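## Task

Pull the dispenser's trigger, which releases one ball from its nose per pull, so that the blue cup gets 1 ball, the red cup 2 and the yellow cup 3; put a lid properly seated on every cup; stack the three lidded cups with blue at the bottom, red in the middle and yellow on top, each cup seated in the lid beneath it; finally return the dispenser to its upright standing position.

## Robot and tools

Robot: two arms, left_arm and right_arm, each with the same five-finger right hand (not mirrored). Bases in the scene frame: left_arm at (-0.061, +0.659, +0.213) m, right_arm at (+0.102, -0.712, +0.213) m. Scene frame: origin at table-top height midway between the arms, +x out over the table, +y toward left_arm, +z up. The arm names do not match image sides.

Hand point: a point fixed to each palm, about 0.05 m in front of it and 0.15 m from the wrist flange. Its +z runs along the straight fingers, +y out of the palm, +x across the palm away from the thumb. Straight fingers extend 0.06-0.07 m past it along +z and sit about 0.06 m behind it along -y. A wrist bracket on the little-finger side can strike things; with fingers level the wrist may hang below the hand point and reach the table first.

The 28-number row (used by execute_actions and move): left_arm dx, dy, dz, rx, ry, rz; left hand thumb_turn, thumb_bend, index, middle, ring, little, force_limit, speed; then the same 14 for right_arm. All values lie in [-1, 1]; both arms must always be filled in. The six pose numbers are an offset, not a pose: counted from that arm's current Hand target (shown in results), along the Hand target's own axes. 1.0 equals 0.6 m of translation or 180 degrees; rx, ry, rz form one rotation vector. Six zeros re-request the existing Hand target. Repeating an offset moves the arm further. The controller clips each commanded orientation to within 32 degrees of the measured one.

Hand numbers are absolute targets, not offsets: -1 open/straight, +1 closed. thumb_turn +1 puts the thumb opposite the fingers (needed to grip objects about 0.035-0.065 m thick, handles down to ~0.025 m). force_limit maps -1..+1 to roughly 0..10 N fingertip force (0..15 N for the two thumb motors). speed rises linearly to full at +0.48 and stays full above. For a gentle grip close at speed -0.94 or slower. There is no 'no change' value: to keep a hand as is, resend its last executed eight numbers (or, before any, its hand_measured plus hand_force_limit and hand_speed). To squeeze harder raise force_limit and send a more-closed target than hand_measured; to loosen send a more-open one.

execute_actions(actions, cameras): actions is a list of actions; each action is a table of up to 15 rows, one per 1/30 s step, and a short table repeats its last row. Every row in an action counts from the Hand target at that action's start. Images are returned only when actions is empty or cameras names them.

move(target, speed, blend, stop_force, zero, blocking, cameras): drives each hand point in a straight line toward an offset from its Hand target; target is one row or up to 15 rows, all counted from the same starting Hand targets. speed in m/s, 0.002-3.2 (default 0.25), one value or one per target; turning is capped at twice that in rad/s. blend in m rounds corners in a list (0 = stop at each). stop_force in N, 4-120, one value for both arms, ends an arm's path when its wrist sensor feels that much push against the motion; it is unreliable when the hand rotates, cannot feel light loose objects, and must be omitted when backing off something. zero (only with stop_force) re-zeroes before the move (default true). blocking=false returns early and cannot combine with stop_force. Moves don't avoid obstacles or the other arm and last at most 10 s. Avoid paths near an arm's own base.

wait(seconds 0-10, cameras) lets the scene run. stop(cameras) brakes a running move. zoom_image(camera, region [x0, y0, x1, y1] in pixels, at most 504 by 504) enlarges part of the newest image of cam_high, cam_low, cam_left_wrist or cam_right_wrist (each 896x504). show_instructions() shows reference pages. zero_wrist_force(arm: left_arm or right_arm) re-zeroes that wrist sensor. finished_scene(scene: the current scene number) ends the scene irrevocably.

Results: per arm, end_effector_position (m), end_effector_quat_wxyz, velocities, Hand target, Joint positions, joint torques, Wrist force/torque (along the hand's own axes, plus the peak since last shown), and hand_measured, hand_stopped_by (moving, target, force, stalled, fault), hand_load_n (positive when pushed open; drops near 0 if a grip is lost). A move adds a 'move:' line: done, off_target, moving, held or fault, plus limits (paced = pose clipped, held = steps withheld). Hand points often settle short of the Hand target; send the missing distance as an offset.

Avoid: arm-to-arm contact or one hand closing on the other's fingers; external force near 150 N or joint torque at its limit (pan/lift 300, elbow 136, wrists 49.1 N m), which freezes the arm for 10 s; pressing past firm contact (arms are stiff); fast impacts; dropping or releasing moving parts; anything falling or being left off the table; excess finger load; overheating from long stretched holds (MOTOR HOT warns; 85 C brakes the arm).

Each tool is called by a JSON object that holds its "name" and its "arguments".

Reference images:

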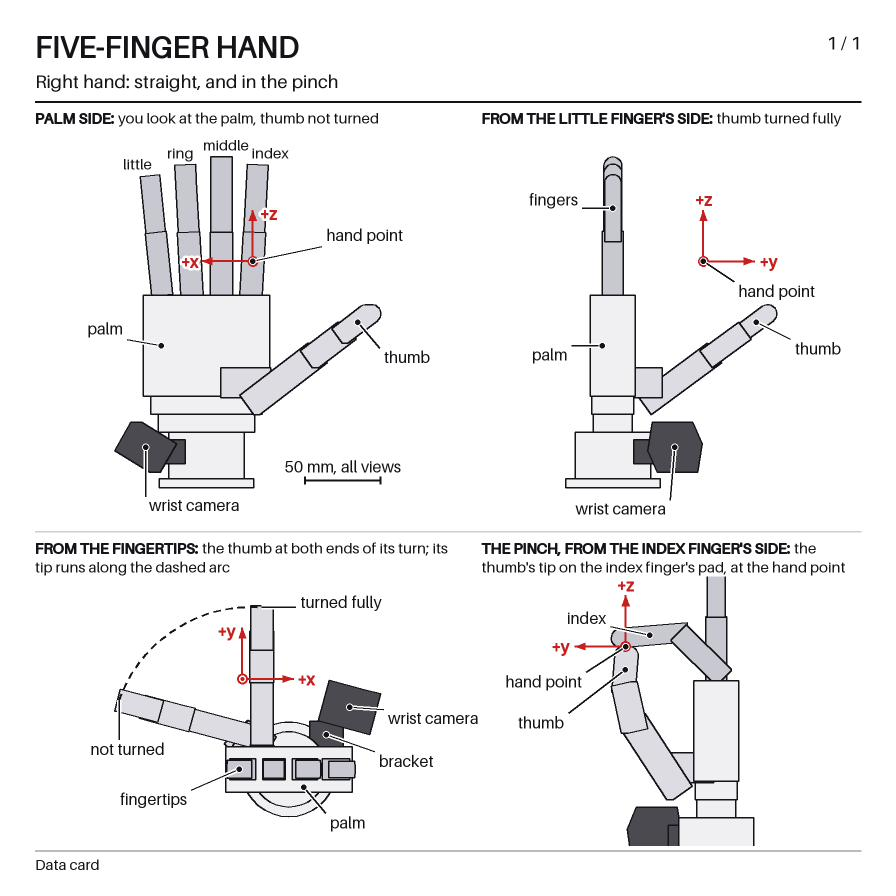

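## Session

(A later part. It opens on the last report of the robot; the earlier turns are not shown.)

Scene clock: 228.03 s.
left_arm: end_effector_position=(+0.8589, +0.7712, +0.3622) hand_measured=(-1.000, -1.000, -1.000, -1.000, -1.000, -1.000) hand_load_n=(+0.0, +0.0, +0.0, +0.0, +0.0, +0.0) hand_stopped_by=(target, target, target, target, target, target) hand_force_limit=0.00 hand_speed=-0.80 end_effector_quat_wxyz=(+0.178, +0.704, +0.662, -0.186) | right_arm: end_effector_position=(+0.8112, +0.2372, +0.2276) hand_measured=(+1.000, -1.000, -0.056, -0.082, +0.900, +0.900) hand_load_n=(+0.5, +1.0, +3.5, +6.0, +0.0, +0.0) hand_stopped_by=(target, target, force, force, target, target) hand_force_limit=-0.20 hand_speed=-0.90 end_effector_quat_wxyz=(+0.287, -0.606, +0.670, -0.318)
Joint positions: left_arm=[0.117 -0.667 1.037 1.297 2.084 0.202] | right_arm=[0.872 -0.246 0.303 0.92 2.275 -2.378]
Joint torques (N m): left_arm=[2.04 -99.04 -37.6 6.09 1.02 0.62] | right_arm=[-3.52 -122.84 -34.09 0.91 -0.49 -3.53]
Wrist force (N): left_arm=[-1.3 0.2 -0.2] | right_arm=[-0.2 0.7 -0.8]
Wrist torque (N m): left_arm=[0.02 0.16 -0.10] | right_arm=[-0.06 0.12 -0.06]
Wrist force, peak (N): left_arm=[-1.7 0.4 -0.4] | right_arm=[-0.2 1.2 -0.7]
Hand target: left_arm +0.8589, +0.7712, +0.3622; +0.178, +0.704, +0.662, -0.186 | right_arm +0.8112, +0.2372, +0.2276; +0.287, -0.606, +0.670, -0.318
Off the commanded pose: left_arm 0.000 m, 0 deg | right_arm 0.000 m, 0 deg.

{"name": "move", "arguments": {"target": [[0,0,0,0,0,0,-1,-1,-1,-1,-1,-1,0,-0.8,0,-0.18628,-0.15234,0,0,0,1,-1,0.25,0.3,0.9,0.9,-0.2,-0.9],[0,0,0,0,0,0,-1,-1,-1,-1,-1,-1,0,-0.8,0.35658,-0.19008,-0.1477,0,0,0,1,-1,0.25,0.3,0.9,0.9,-0.2,-0.9]], "blend": [0.02,0], "speed": [0.08,0.12], "cameras": ["cam_low","cam_high","cam_left_wrist","cam_right_wrist"]}}

{"name": "zoom_image", "arguments": {"camera": "cam_low", "region": [425, 0, 490, 65]}}

{"name": "zoom_image", "arguments": {"camera": "cam_left_wrist", "region": [290, 414, 380, 504]}}

Scene clock: 233.20 s.
left_arm: end_effector_position=(+0.8589, +0.7712, +0.3622) hand_measured=(-1.000, -1.000, -1.000, -1.000, -1.000, -1.000) hand_load_n=(+0.0, +0.0, +0.0, +0.0, +0.0, +0.0) hand_stopped_by=(target, target, target, target, target, target) hand_force_limit=0.00 hand_speed=-0.80 end_effector_quat_wxyz=(+0.178, +0.704, +0.662, -0.186) | right_arm: end_effector_position=(+0.7932, +0.0242, +0.3722) hand_measured=(+1.000, -1.000, -0.056, -0.082, +0.900, +0.900) hand_load_n=(+0.5, +1.0, +3.5, +6.0, +0.0, +0.0) hand_stopped_by=(target, target, force, force, target, target) hand_force_limit=-0.20 hand_speed=-0.90 end_effector_quat_wxyz=(+0.287, -0.606, +0.670, -0.318)
Joint positions: left_arm=[0.117 -0.667 1.037 1.297 2.084 0.202] | right_arm=[0.736 -0.81 1.12 0.581 2.193 -2.518]
Joint torques (N m): left_arm=[2.67 -100.24 -37.55 6.1 1.85 1.1] | right_arm=[-4.62 -102.82 -28.04 -0.43 -1.37 -4.01]
Wrist force (N): left_arm=[-1.1 0.3 -0.6] | right_arm=[-0.4 0.5 -0.6]
Wrist torque (N m): left_arm=[0.06 0.15 -0.08] | right_arm=[-0.11 0.12 0.09]
Wrist force, peak (N): left_arm=[-1.7 0.5 -0.4] | right_arm=[0.0 1.7 -1.3]
Hand target: left_arm +0.8589, +0.7712, +0.3622; +0.178, +0.704, +0.662, -0.186 | right_arm +0.7932, +0.0241, +0.3722; +0.287, -0.606, +0.670, -0.318
Off the commanded pose: left_arm 0.000 m, 0 deg | right_arm 0.000 m, 0 deg.
elbow stopped short (right arm): the move would have taken joint 3 (elbow) straighter than the controller allows.
move: done
camera_calibration:
cam_left_wrist: T_world_to_cam=[[0.985843, 0.116402, -0.120678, -0.886611], [0.163838, -0.515822, 0.840883, -0.0439945], [0.0356322, -0.848751, -0.527591, 0.929671], [0, 0, 0, 1]] pos_world=[0.848141, 0.869569, 0.420486]
cam_right_wrist: T_world_to_cam=[[-0.637402, -0.144836, -0.756797, 0.790091], [-0.44197, 0.873264, 0.205118, 0.250776], [0.631175, 0.465224, -0.620633, -0.167532], [0, 0, 0, 1]] pos_world=[0.720183, -0.0266203, 0.442524]

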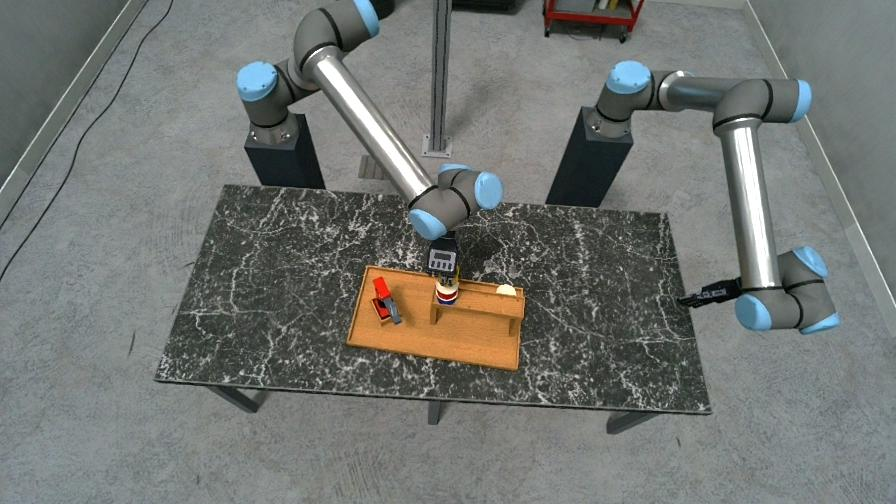

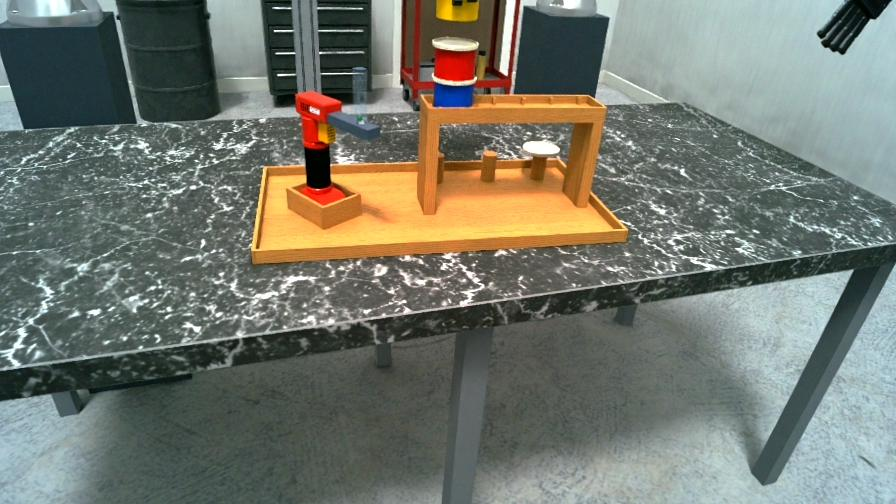

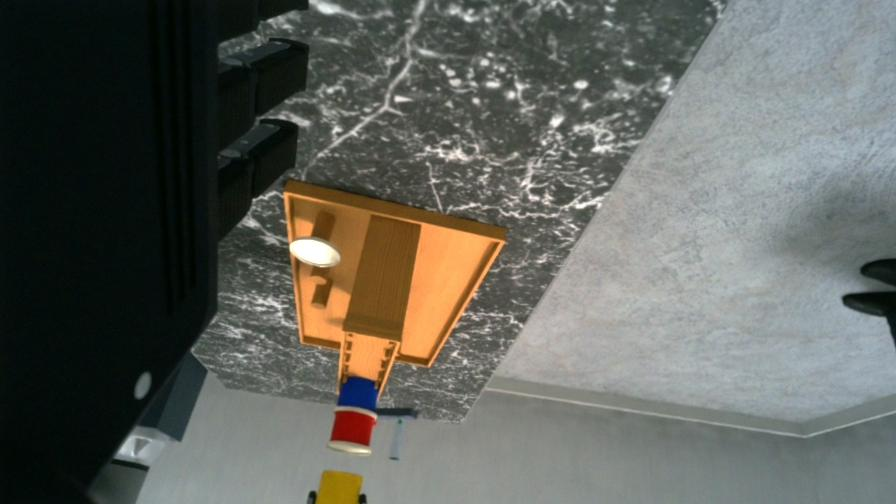

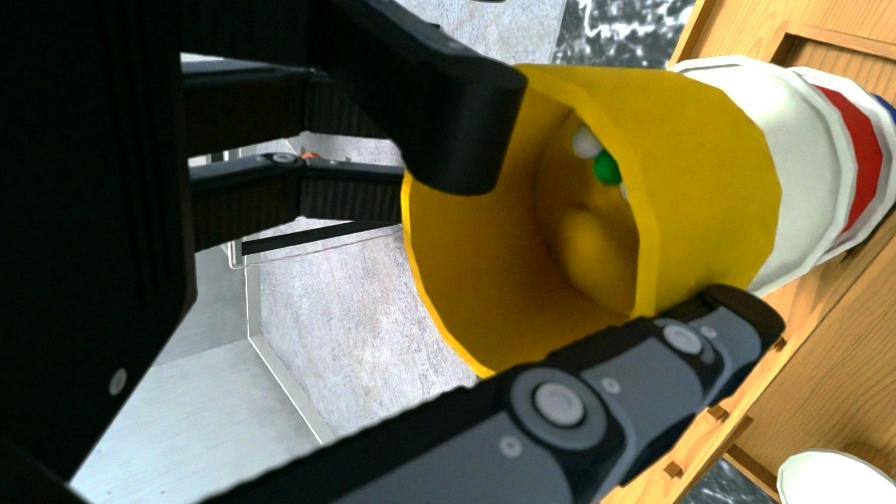

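Scaled by 7.754 from the camera's 896x504 image, which has a finer 1280x720 frame.

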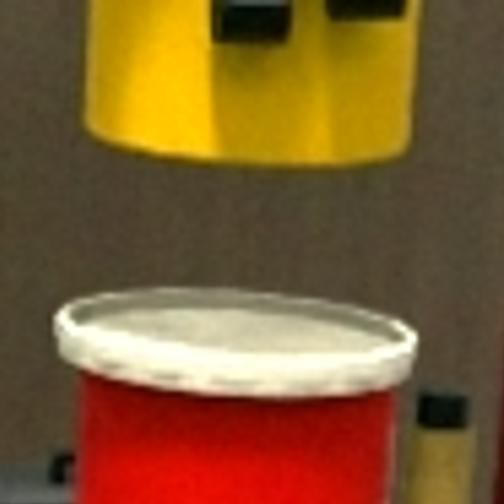

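Scaled by 5.600 from the camera's 896x504 image, which has a finer 1280x720 frame.

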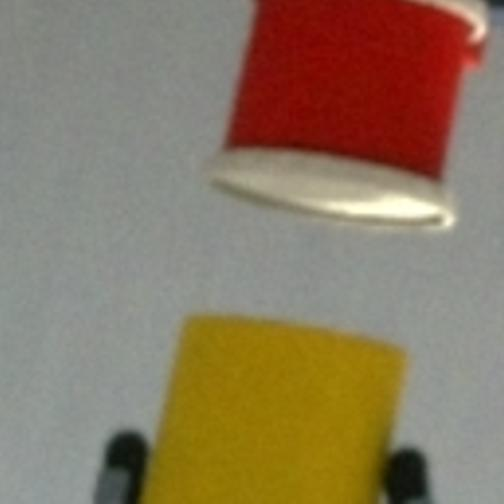

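{"name": "move", "arguments": {"target": [0,0,0,0,0,0,-1,-1,-1,-1,-1,-1,0,-0.8,0.00133,0.0314,0.0274,0,0,0,1,-1,0.25,0.3,0.9,0.9,-0.2,-0.9], "speed": 0.05, "cameras": ["cam_low","cam_left_wrist"]}}

{"name": "zoom_image", "arguments": {"camera": "cam_low", "region": [425, 0, 490, 65]}}

{"name": "zoom_image", "arguments": {"camera": "cam_left_wrist", "region": [310, 420, 390, 500]}}

Scene clock: 235.03 s.
left_arm: end_effector_position=(+0.8589, +0.7712, +0.3622) hand_measured=(-1.000, -1.000, -1.000, -1.000, -1.000, -1.000) hand_load_n=(+0.0, -0.5, +0.0, +0.0, +0.0, +0.0) hand_stopped_by=(target, target, target, target, target, target) hand_force_limit=0.00 hand_speed=-0.80 end_effector_quat_wxyz=(+0.178, +0.704, +0.662, -0.186) | right_arm: end_effector_position=(+0.7939, +0.0232, +0.3475) hand_measured=(+1.000, -1.000, -0.056, -0.082, +0.900, +0.900) hand_load_n=(+0.0, +1.0, +3.5, +6.0, +0.0, +0.0) hand_stopped_by=(target, target, force, force, target, target) hand_force_limit=-0.20 hand_speed=-0.90 end_effector_quat_wxyz=(+0.287, -0.606, +0.670, -0.318)
Joint positions: left_arm=[0.117 -0.667 1.037 1.297 2.084 0.202] | right_arm=[0.734 -0.796 1.142 0.545 2.192 -2.519]
Joint torques (N m): left_arm=[2.26 -99.2 -37.65 6.25 1.62 0.83] | right_arm=[-5.5 -79.79 -28.71 0.34 -1.41 -4.31]
Wrist force (N): left_arm=[-1.3 0.3 -0.1] | right_arm=[-0.6 0.8 -0.6]
Wrist torque (N m): left_arm=[0.03 0.16 -0.09] | right_arm=[-0.07 0.16 0.12]
Wrist force, peak (N): left_arm=[-1.6 0.3 -0.7] | right_arm=[-1.1 1.0 -1.0]
Hand target: left_arm +0.8589, +0.7712, +0.3622; +0.178, +0.704, +0.662, -0.186 | right_arm +0.7939, +0.0232, +0.3472; +0.287, -0.606, +0.670, -0.318
Off the commanded pose: left_arm 0.000 m, 0 deg | right_arm 0.000 m, 0 deg.
move: done
camera_calibration:
cam_left_wrist: T_world_to_cam=[[0.985843, 0.116402, -0.120678, -0.886611], [0.163838, -0.515822, 0.840883, -0.0439945], [0.0356322, -0.848751, -0.527591, 0.929671], [0, 0, 0, 1]] pos_world=[0.848141, 0.869569, 0.420486]
Images, in order (width x height): cam_low 896x504, cam_left_wrist 896x504.

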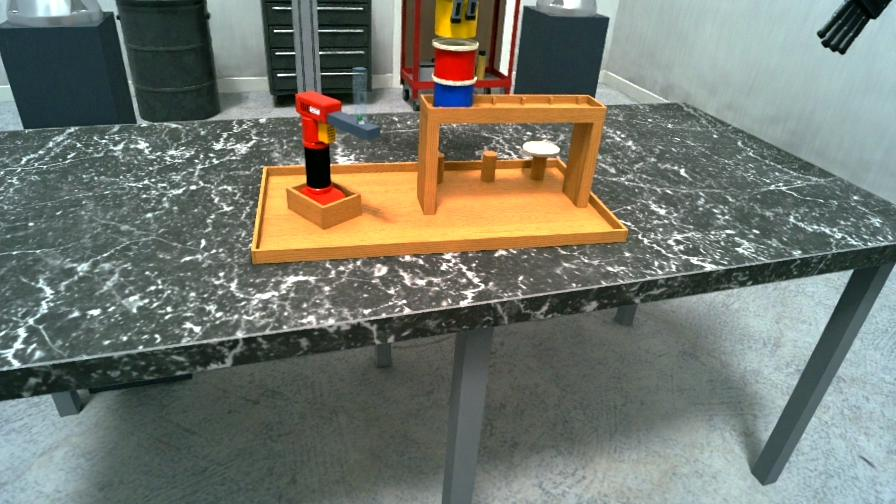

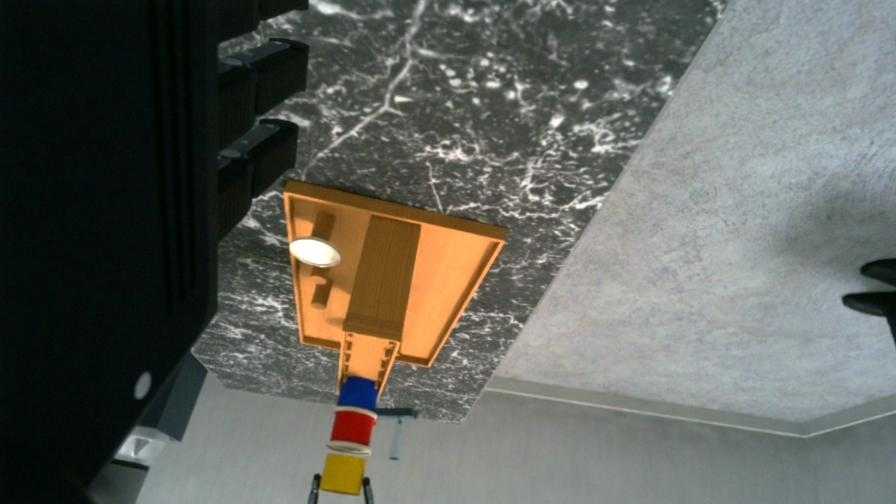

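Scaled by 7.754 from the camera's 896x504 image, which has a finer 1280x720 frame.

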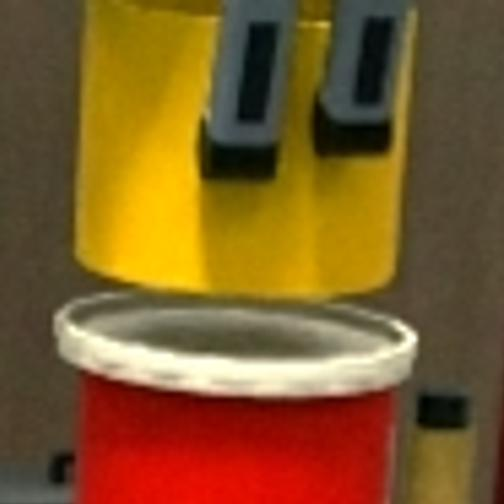

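Scaled by 6.300 from the camera's 896x504 image, which has a finer 1280x720 frame.

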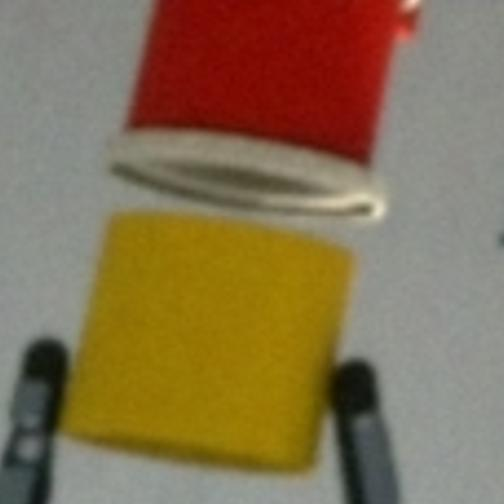

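{"name": "move", "arguments": {"target": [0,0,0,0,0,0,-1,-1,-1,-1,-1,-1,0,-0.8,0,0.02672,0.02313,0,0,0,1,-1,0.25,0.3,0.9,0.9,-0.2,-0.9], "speed": 0.015, "stop_force": 4, "cameras": ["cam_low","cam_left_wrist"]}}

{"name": "zoom_image", "arguments": {"camera": "cam_low", "region": [425, 0, 490, 65]}}

{"name": "zoom_image", "arguments": {"camera": "cam_left_wrist", "region": [310, 420, 390, 500]}}

Scene clock: 238.00 s.
left_arm: end_effector_position=(+0.8589, +0.7712, +0.3622) hand_measured=(-1.000, -1.000, -1.000, -1.000, -1.000, -1.000) hand_load_n=(+0.0, +0.0, +0.0, +0.0, +0.0, +0.0) hand_stopped_by=(target, target, target, target, target, target) hand_force_limit=0.00 hand_speed=-0.80 end_effector_quat_wxyz=(+0.178, +0.704, +0.662, -0.186) | right_arm: end_effector_position=(+0.7943, +0.0231, +0.3331) hand_measured=(+1.000, -1.000, -0.056, -0.082, +0.900, +0.900) hand_load_n=(+0.5, +1.0, +3.5, +6.0, +0.0, +0.0) hand_stopped_by=(target, target, force, force, target, target) hand_force_limit=-0.20 hand_speed=-0.90 end_effector_quat_wxyz=(+0.287, -0.606, +0.670, -0.318)
Joint positions: left_arm=[0.117 -0.667 1.037 1.297 2.084 0.202] | right_arm=[0.734 -0.787 1.152 0.526 2.192 -2.519]
Joint torques (N m): left_arm=[4.25 -99.86 -36.6 5.91 1.65 0.71] | right_arm=[2.84 -103.66 -43.16 4.22 -0.97 -2.72]
Wrist force (N): left_arm=[-1.5 0.4 -0.1] | right_arm=[-0.2 1.1 -0.8]
Wrist torque (N m): left_arm=[0.04 0.18 -0.10] | right_arm=[-0.01 0.14 0.16]
Wrist force, peak (N): left_arm=[-1.8 0.1 -0.2] | right_arm=[-0.7 -6.6 -7.0]
Hand target: left_arm +0.8589, +0.7712, +0.3622; +0.178, +0.704, +0.662, -0.186 | right_arm +0.7943, +0.0232, +0.3331; +0.287, -0.606, +0.670, -0.318 (not the last commanded pose)
Off the commanded pose: left_arm 0.000 m, 0 deg | right_arm 0.007 m, 0 deg.
move: contact (right_arm)
camera_calibration:
cam_left_wrist: T_world_to_cam=[[0.985843, 0.116402, -0.120678, -0.886611], [0.163838, -0.515822, 0.840883, -0.0439945], [0.0356322, -0.848751, -0.527591, 0.929671], [0, 0, 0, 1]] pos_world=[0.848141, 0.869569, 0.420486]
Images, in order (width x height): cam_low 896x504, cam_left_wrist 896x504.

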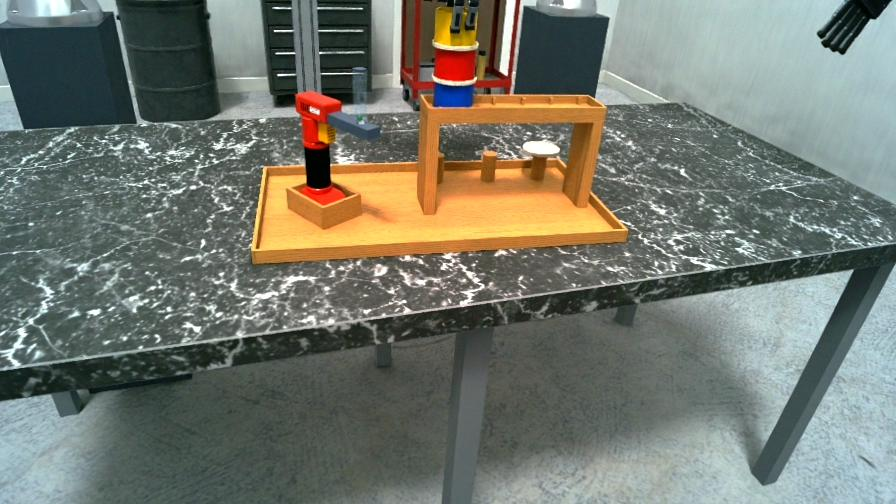

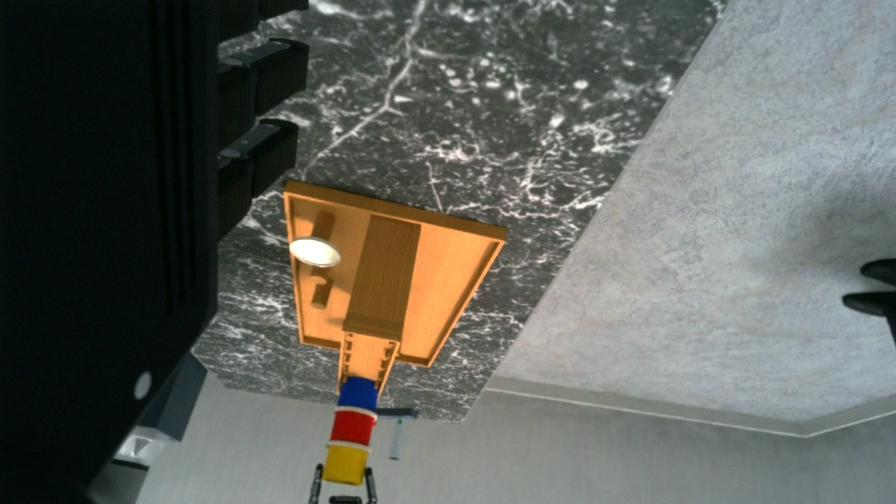

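Scaled by 7.754 from the camera's 896x504 image, which has a finer 1280x720 frame.

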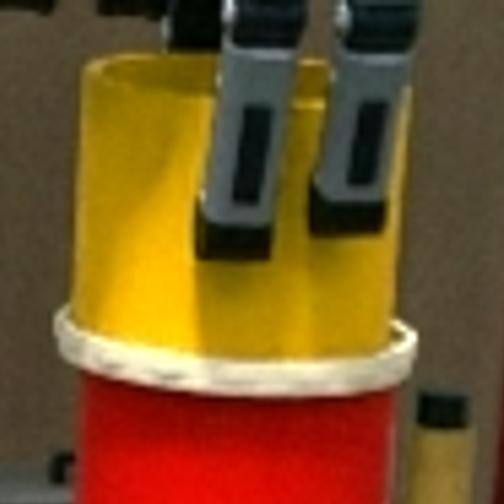

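Scaled by 6.300 from the camera's 896x504 image, which has a finer 1280x720 frame.

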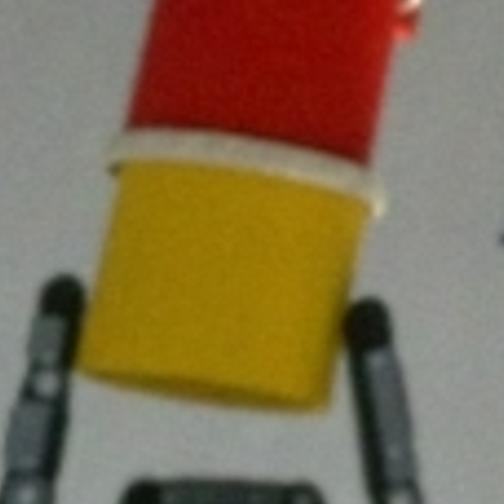

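{"name": "execute_actions", "arguments": {"actions": [[[0,0,0,0,0,0,-1,-1,-1,-1,-1,-1,0,-0.8,0,0,0,0,0,0,1,-1,-0.6,-0.6,0.9,0.9,-0.3,-0.75]]]}}

{"name": "move", "arguments": {"target": [[0,0,0,0,0,0,-1,-1,-1,-1,-1,-1,0,-0.8,0,0.00422,-0.00516,0,0,0,1,-1,-0.6,-0.6,0.9,0.9,-0.3,-0.75],[0,0,0,0,0,0,-1,-1,-1,-1,-1,-1,0,-0.8,0,-0.06028,-0.05792,0,0,0,1,-1,-0.6,-0.6,0.9,0.9,-0.3,-0.75],[0,0,0,0,0,0,-1,-1,-1,-1,-1,-1,0,-0.8,-0.1,0.1043,-0.25915,0,0,0,1,-1,-0.6,-0.6,0.9,0.9,-0.3,-0.75],[0,0,0,0,0,0,-1,-1,-1,-1,-1,-1,0,-0.8,-0.35607,0.4448,0.00393,0,0,0,1,-1,-0.6,-0.6,0.9,0.9,-0.3,-0.75]], "blend": [0.0,0.015,0.04,0], "speed": [0.05,0.08,0.2,0.2], "cameras": ["cam_low","cam_high","cam_left_wrist","cam_right_wrist"]}}

{"name": "zoom_image", "arguments": {"camera": "cam_low", "region": [420, 0, 500, 100]}}

{"name": "zoom_image", "arguments": {"camera": "cam_left_wrist", "region": [300, 384, 420, 504]}}

Scene clock: 240.23 s.
left_arm: end_effector_position=(+0.8589, +0.7712, +0.3622) hand_measured=(-1.000, -1.000, -1.000, -1.000, -1.000, -1.000) hand_load_n=(+0.0, +0.0, +0.0, +0.0, +0.0, +0.0) hand_stopped_by=(target, target, target, target, target, target) hand_force_limit=0.00 hand_speed=-0.80 end_effector_quat_wxyz=(+0.178, +0.704, +0.662, -0.186) | right_arm: end_effector_position=(+0.7943, +0.0232, +0.3331) hand_measured=(+1.000, -1.000, -0.600, -0.600, +0.900, +0.900) hand_load_n=(+0.0, +0.0, +0.0, +0.0, +0.0, +0.0) hand_stopped_by=(target, target, target, target, target, target) hand_force_limit=-0.30 hand_speed=-0.75 end_effector_quat_wxyz=(+0.287, -0.606, +0.670, -0.318)
Joint positions: left_arm=[0.117 -0.667 1.037 1.297 2.084 0.202] | right_arm=[0.734 -0.787 1.152 0.526 2.192 -2.519]
Joint torques (N m): left_arm=[3.97 -100.7 -36.1 6.01 1.36 0.41] | right_arm=[8.88 -101.72 -40.42 3.75 0.53 0.19]
Wrist force (N): left_arm=[-1.2 0.5 -0.5] | right_arm=[-0.6 0.4 -1.1]
Wrist torque (N m): left_arm=[0.07 0.16 -0.08] | right_arm=[-0.08 0.19 0.12]
Wrist force, peak (N): left_arm=[-1.7 0.6 -0.1] | right_arm=[-1.2 0.7 -1.5]
Hand target: left_arm +0.8589, +0.7712, +0.3622; +0.178, +0.704, +0.662, -0.186 | right_arm +0.7943, +0.0232, +0.3331; +0.287, -0.606, +0.670, -0.318
Off the commanded pose: left_arm 0.000 m, 0 deg | right_arm 0.000 m, 0 deg.

Scene clock: 244.57 s.
left_arm: end_effector_position=(+0.8589, +0.7712, +0.3622) hand_measured=(-1.000, -1.000, -1.000, -1.000, -1.000, -1.000) hand_load_n=(+0.0, +0.0, -0.5, +0.0, +0.0, +0.0) hand_stopped_by=(target, target, target, target, target, target) hand_force_limit=0.00 hand_speed=-0.80 end_effector_quat_wxyz=(+0.178, +0.704, +0.662, -0.186) | right_arm: end_effector_position=(+0.6497, +0.2522, +0.1247) hand_measured=(+1.000, -1.000, -0.600, -0.600, +0.900, +0.900) hand_load_n=(+0.0, +0.0, +0.0, +0.0, +0.0, +0.0) hand_stopped_by=(target, target, target, target, target, target) hand_force_limit=-0.30 hand_speed=-0.75 end_effector_quat_wxyz=(+0.287, -0.606, +0.670, -0.318)
Joint positions: left_arm=[0.117 -0.667 1.037 1.297 2.084 0.202] | right_arm=[1.008 -0.336 0.694 0.726 2.344 -2.221]
Joint torques (N m): left_arm=[-0.78 -103.31 -38.11 5.5 1.32 1.27] | right_arm=[15.08 -97.67 -42.07 5.18 3.6 4.21]
Wrist force (N): left_arm=[-0.9 0.0 -0.4] | right_arm=[0.6 0.3 -0.7]
Wrist torque (N m): left_arm=[0.00 0.11 -0.08] | right_arm=[-0.02 -0.05 -0.04]
Wrist force, peak (N): left_arm=[-1.8 0.4 -0.3] | right_arm=[0.7 0.1 -2.2]
Hand target: left_arm +0.8589, +0.7712, +0.3622; +0.178, +0.704, +0.662, -0.186 | right_arm +0.6497, +0.2523, +0.1246; +0.287, -0.606, +0.670, -0.318
Off the commanded pose: left_arm 0.000 m, 0 deg | right_arm 0.000 m, 0 deg.
move: done
camera_calibration:
cam_left_wrist: T_world_to_cam=[[0.985843, 0.116402, -0.120678, -0.886611], [0.163838, -0.515822, 0.840883, -0.0439945], [0.0356322, -0.848751, -0.527591, 0.929671], [0, 0, 0, 1]] pos_world=[0.848141, 0.869569, 0.420486]
cam_right_wrist: T_world_to_cam=[[-0.637372, -0.144741, -0.75684, 0.544297], [-0.441999, 0.873223, 0.205231, 0.039106], [0.631184, 0.465331, -0.620543, -0.336634], [0, 0, 0, 1]] pos_world=[0.576683, 0.20128, 0.195024]

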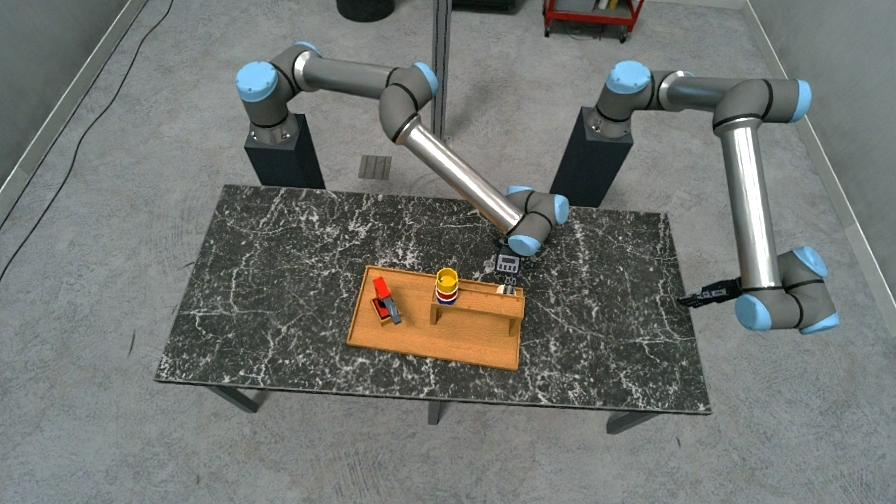

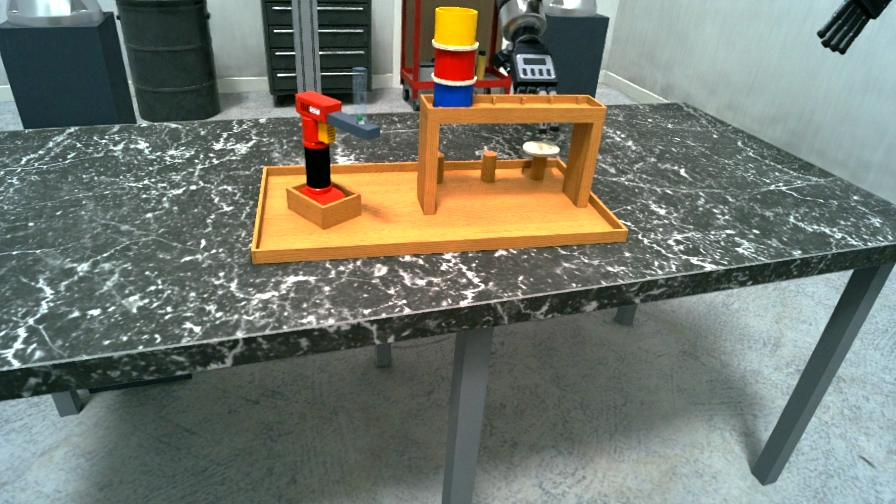

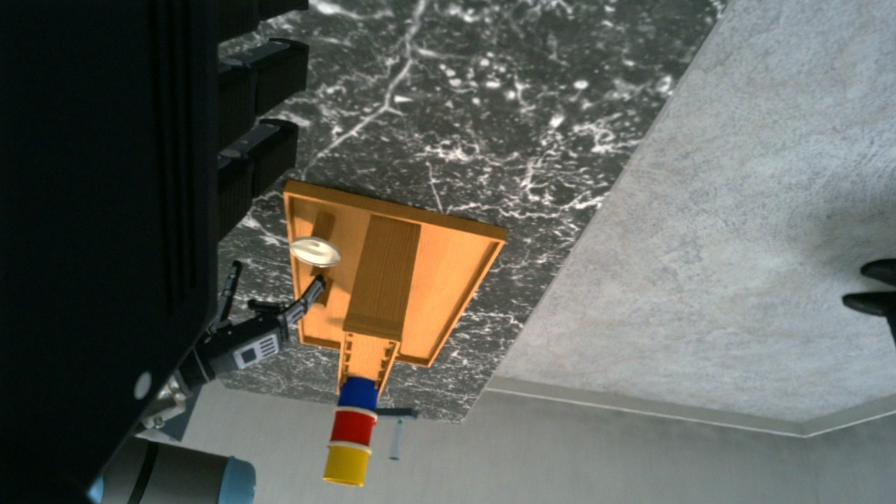

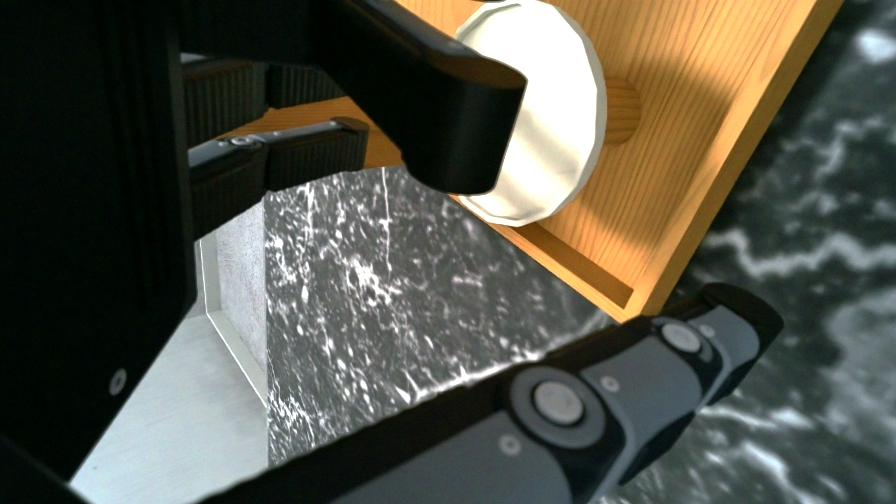

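Scaled by 5.040 from the camera's 896x504 image, which has a finer 1280x720 frame.

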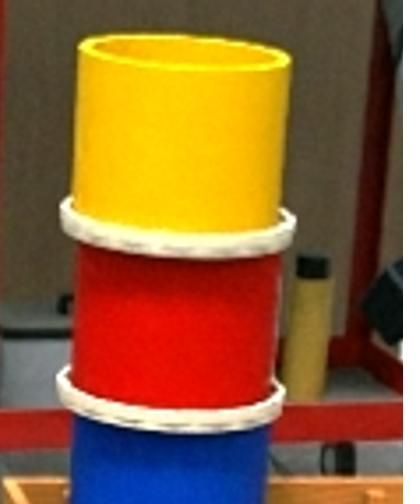

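Scaled by 4.200 from the camera's 896x504 image, which has a finer 1280x720 frame.

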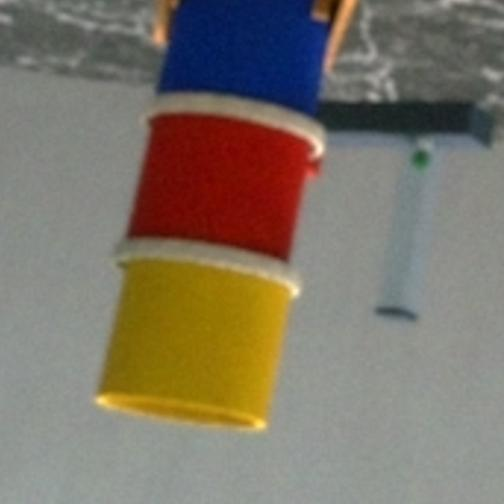

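{"name": "move", "arguments": {"target": [[0,0,0,0,0,0,-1,-1,-1,-1,-1,-1,0,-0.8,0,-0.04287,0.07085,0,0,0,1,-1,-0.6,-0.6,0.9,0.9,-0.3,-0.75],[0,0,0,0,0,0,-1,-1,-1,-1,-1,-1,0,-0.8,0,-0.02662,0.08415,0,0,0,1,-1,-0.6,-0.6,0.9,0.9,-0.3,-0.75]], "blend": [0.005,0], "speed": 0.1, "cameras": ["cam_right_wrist","cam_low"]}}

{"name": "zoom_image", "arguments": {"camera": "cam_low", "region": [490, 90, 600, 220]}}

Scene clock: 246.60 s.
left_arm: end_effector_position=(+0.8589, +0.7712, +0.3622) hand_measured=(-1.000, -1.000, -1.000, -1.000, -1.000, -1.000) hand_load_n=(+0.0, +0.0, +0.0, +0.0, +0.5, -0.5) hand_stopped_by=(target, target, target, target, target, target) hand_force_limit=0.00 hand_speed=-0.80 end_effector_quat_wxyz=(+0.178, +0.704, +0.662, -0.186) | right_arm: end_effector_position=(+0.6985, +0.2473, +0.1053) hand_measured=(+1.000, -1.000, -0.600, -0.600, +0.900, +0.900) hand_load_n=(+0.0, +0.0, +0.0, +0.0, +0.0, +0.0) hand_stopped_by=(target, target, target, target, target, target) hand_force_limit=-0.30 hand_speed=-0.75 end_effector_quat_wxyz=(+0.287, -0.606, +0.670, -0.318)
Joint positions: left_arm=[0.117 -0.667 1.037 1.297 2.084 0.202] | right_arm=[0.965 -0.291 0.627 0.711 2.324 -2.273]
Joint torques (N m): left_arm=[2.38 -101.45 -38.23 5.68 1.28 1.05] | right_arm=[-4.4 -97.76 -42.07 0.46 -1.24 -4.4]
Wrist force (N): left_arm=[-1.4 0.4 -0.4] | right_arm=[0.6 0.2 -0.5]
Wrist torque (N m): left_arm=[0.05 0.18 -0.09] | right_arm=[-0.09 -0.07 0.19]
Wrist force, peak (N): left_arm=[-1.9 0.3 -0.4] | right_arm=[0.6 0.5 -1.2]
Hand target: left_arm +0.8589, +0.7712, +0.3622; +0.178, +0.704, +0.662, -0.186 | right_arm +0.6987, +0.2473, +0.1051; +0.287, -0.606, +0.670, -0.318
Off the commanded pose: left_arm 0.000 m, 0 deg | right_arm 0.000 m, 0 deg.
move: done
camera_calibration:
cam_right_wrist: T_world_to_cam=[[-0.637381, -0.144748, -0.756831, 0.56009], [-0.441944, 0.873263, 0.205176, 0.0688827], [0.631213, 0.465252, -0.620572, -0.37713], [0, 0, 0, 1]] pos_world=[0.625483, 0.19638, 0.175724]
Images, in order (width x height): cam_low 896x504, cam_right_wrist 896x504.

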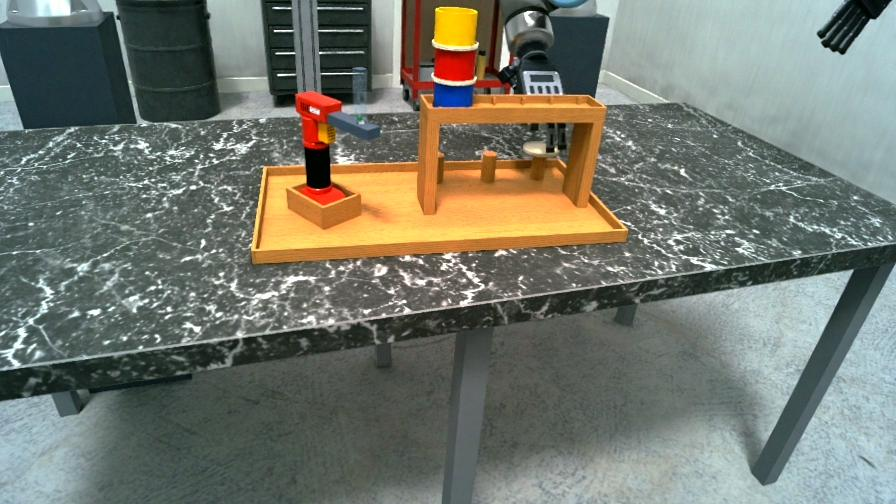

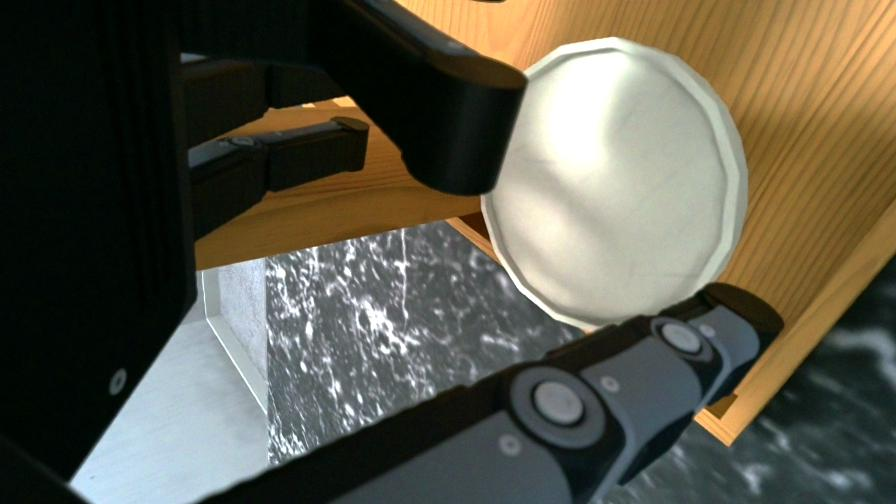

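Scaled by 3.877 from the camera's 896x504 image, which has a finer 1280x720 frame.

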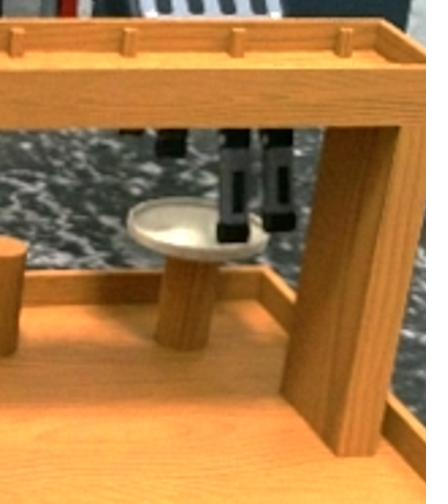

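{"name": "move", "arguments": {"target": [0,0,0,0,0,0,-1,-1,-1,-1,-1,-1,0,-0.8,0,0.0379,0.0302,0,0,0,1,-1,-0.6,-0.6,0.9,0.9,-0.3,-0.75], "speed": 0.03, "stop_force": 4}}

{"name": "execute_actions", "arguments": {"actions": [[[0,0,0,0,0,0,-1,-1,-1,-1,-1,-1,0,-0.8,0,0,0,0,0,0,1,-1,0.2,0.2,0.9,0.9,-0.4,-0.88]]]}}

{"name": "wait", "arguments": {"seconds": 1.0, "cameras": ["cam_right_wrist"]}}

Scene clock: 250.43 s.
left_arm: end_effector_position=(+0.8589, +0.7712, +0.3622) hand_measured=(-1.000, -1.000, -1.000, -1.000, -1.000, -1.000) hand_load_n=(+0.0, +0.0, +0.0, +0.0, +0.0, +0.0) hand_stopped_by=(target, target, target, target, target, target) hand_force_limit=0.00 hand_speed=-0.80 end_effector_quat_wxyz=(+0.178, +0.704, +0.662, -0.186) | right_arm: end_effector_position=(+0.6983, +0.2473, +0.0760) hand_measured=(+1.000, -1.000, -0.600, -0.600, +0.900, +0.900) hand_load_n=(+0.0, +0.0, +0.0, +0.0, +0.0, +0.0) hand_stopped_by=(target, target, target, target, target, target) hand_force_limit=-0.30 hand_speed=-0.75 end_effector_quat_wxyz=(+0.287, -0.606, +0.670, -0.318)
Joint positions: left_arm=[0.117 -0.667 1.037 1.297 2.084 0.202] | right_arm=[0.965 -0.263 0.623 0.687 2.324 -2.273]
Joint torques (N m): left_arm=[2.23 -97.71 -37.24 5.75 1.64 0.59] | right_arm=[15.07 -98.72 -41.6 0.08 3.72 3.5]
Wrist force (N): left_arm=[-1.3 0.6 -0.4] | right_arm=[0.7 0.3 -0.4]
Wrist torque (N m): left_arm=[0.09 0.17 -0.08] | right_arm=[-0.10 -0.10 0.18]
Wrist force, peak (N): left_arm=[-1.8 0.6 -0.3] | right_arm=[1.1 0.3 -1.2]
Hand target: left_arm +0.8589, +0.7712, +0.3622; +0.178, +0.704, +0.662, -0.186 | right_arm +0.6983, +0.2473, +0.0760; +0.287, -0.606, +0.670, -0.318
Off the commanded pose: left_arm 0.000 m, 0 deg | right_arm 0.000 m, 0 deg.
move: done

Scene clock: 252.03 s.
left_arm: end_effector_position=(+0.8589, +0.7712, +0.3622) hand_measured=(-1.000, -1.000, -1.000, -1.000, -1.000, -1.000) hand_load_n=(+0.0, +0.0, +0.0, +0.0, -0.5, +0.0) hand_stopped_by=(target, target, target, target, target, target) hand_force_limit=0.00 hand_speed=-0.80 end_effector_quat_wxyz=(+0.178, +0.704, +0.662, -0.186) | right_arm: end_effector_position=(+0.6983, +0.2473, +0.0760) hand_measured=(+1.000, -1.000, -0.156, -0.166, +0.900, +0.900) hand_load_n=(+0.0, +1.5, +5.5, +2.0, +0.0, +0.5) hand_stopped_by=(target, target, force, force, target, target) hand_force_limit=-0.40 hand_speed=-0.88 end_effector_quat_wxyz=(+0.287, -0.606, +0.670, -0.318)
Joint positions: left_arm=[0.117 -0.667 1.037 1.297 2.084 0.202] | right_arm=[0.965 -0.263 0.623 0.687 2.324 -2.273]
Joint torques (N m): left_arm=[3.6 -99.1 -36.36 5.82 1.3 0.69] | right_arm=[15.19 -98.36 -41.67 0.38 3.25 3.56]
Wrist force (N): left_arm=[-1.4 0.2 -0.3] | right_arm=[0.1 0.4 -1.1]
Wrist torque (N m): left_arm=[0.03 0.18 -0.10] | right_arm=[-0.02 0.02 0.15]
Wrist force, peak (N): left_arm=[-1.7 0.1 -0.5] | right_arm=[0.7 0.6 -1.2]
Hand target: left_arm +0.8589, +0.7712, +0.3622; +0.178, +0.704, +0.662, -0.186 | right_arm +0.6983, +0.2473, +0.0760; +0.287, -0.606, +0.670, -0.318
Off the commanded pose: left_arm 0.000 m, 0 deg | right_arm 0.000 m, 0 deg.

Scene clock: 253.03 s.
left_arm: end_effector_position=(+0.8589, +0.7712, +0.3622) hand_measured=(-1.000, -1.000, -1.000, -1.000, -1.000, -1.000) hand_load_n=(+0.0, +0.0, +0.0, +0.0, +0.0, +0.0) hand_stopped_by=(target, target, target, target, target, target) hand_force_limit=0.00 hand_speed=-0.80 end_effector_quat_wxyz=(+0.178, +0.704, +0.662, -0.186) | right_arm: end_effector_position=(+0.6983, +0.2473, +0.0760) hand_measured=(+1.000, -1.000, -0.156, -0.166, +0.900, +0.900) hand_load_n=(+0.0, +1.0, +5.5, +2.0, +0.0, +0.0) hand_stopped_by=(target, target, force, force, target, target) hand_force_limit=-0.40 hand_speed=-0.88 end_effector_quat_wxyz=(+0.287, -0.606, +0.670, -0.318)
Joint positions: left_arm=[0.117 -0.667 1.037 1.297 2.084 0.202] | right_arm=[0.965 -0.263 0.623 0.687 2.324 -2.273]
Joint torques (N m): left_arm=[2.88 -99.55 -36.88 5.88 1.3 0.57] | right_arm=[13.96 -98.34 -41.53 0.71 2.83 3.61]
Wrist force (N): left_arm=[-1.5 0.4 -0.3] | right_arm=[0.7 0.6 -0.8]
Wrist torque (N m): left_arm=[0.04 0.19 -0.10] | right_arm=[-0.02 -0.08 0.19]
Wrist force, peak (N): left_arm=[-1.5 0.6 -0.2] | right_arm=[0.7 1.0 -0.9]
Hand target: left_arm +0.8589, +0.7712, +0.3622; +0.178, +0.704, +0.662, -0.186 | right_arm +0.6983, +0.2473, +0.0760; +0.287, -0.606, +0.670, -0.318
Off the commanded pose: left_arm 0.000 m, 0 deg | right_arm 0.000 m, 0 deg.
wait: 1.00 s; at rest by 0.17 s
camera_calibration:
cam_right_wrist: T_world_to_cam=[[-0.637348, -0.144814, -0.756847, 0.537721], [-0.441992, 0.873252, 0.205119, 0.07478], [0.631214, 0.465253, -0.620572, -0.395295], [0, 0, 0, 1]] pos_world=[0.625283, 0.19648, 0.146324]
Images, in order (width x height): cam_right_wrist 896x504.

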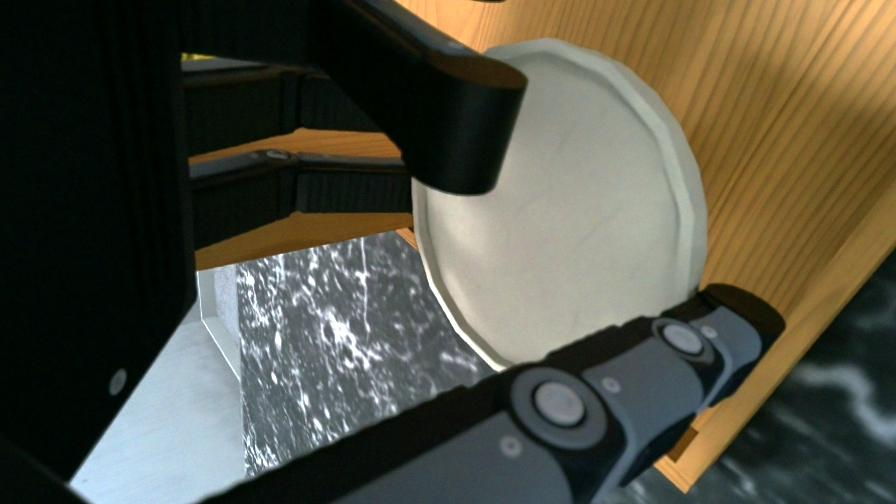

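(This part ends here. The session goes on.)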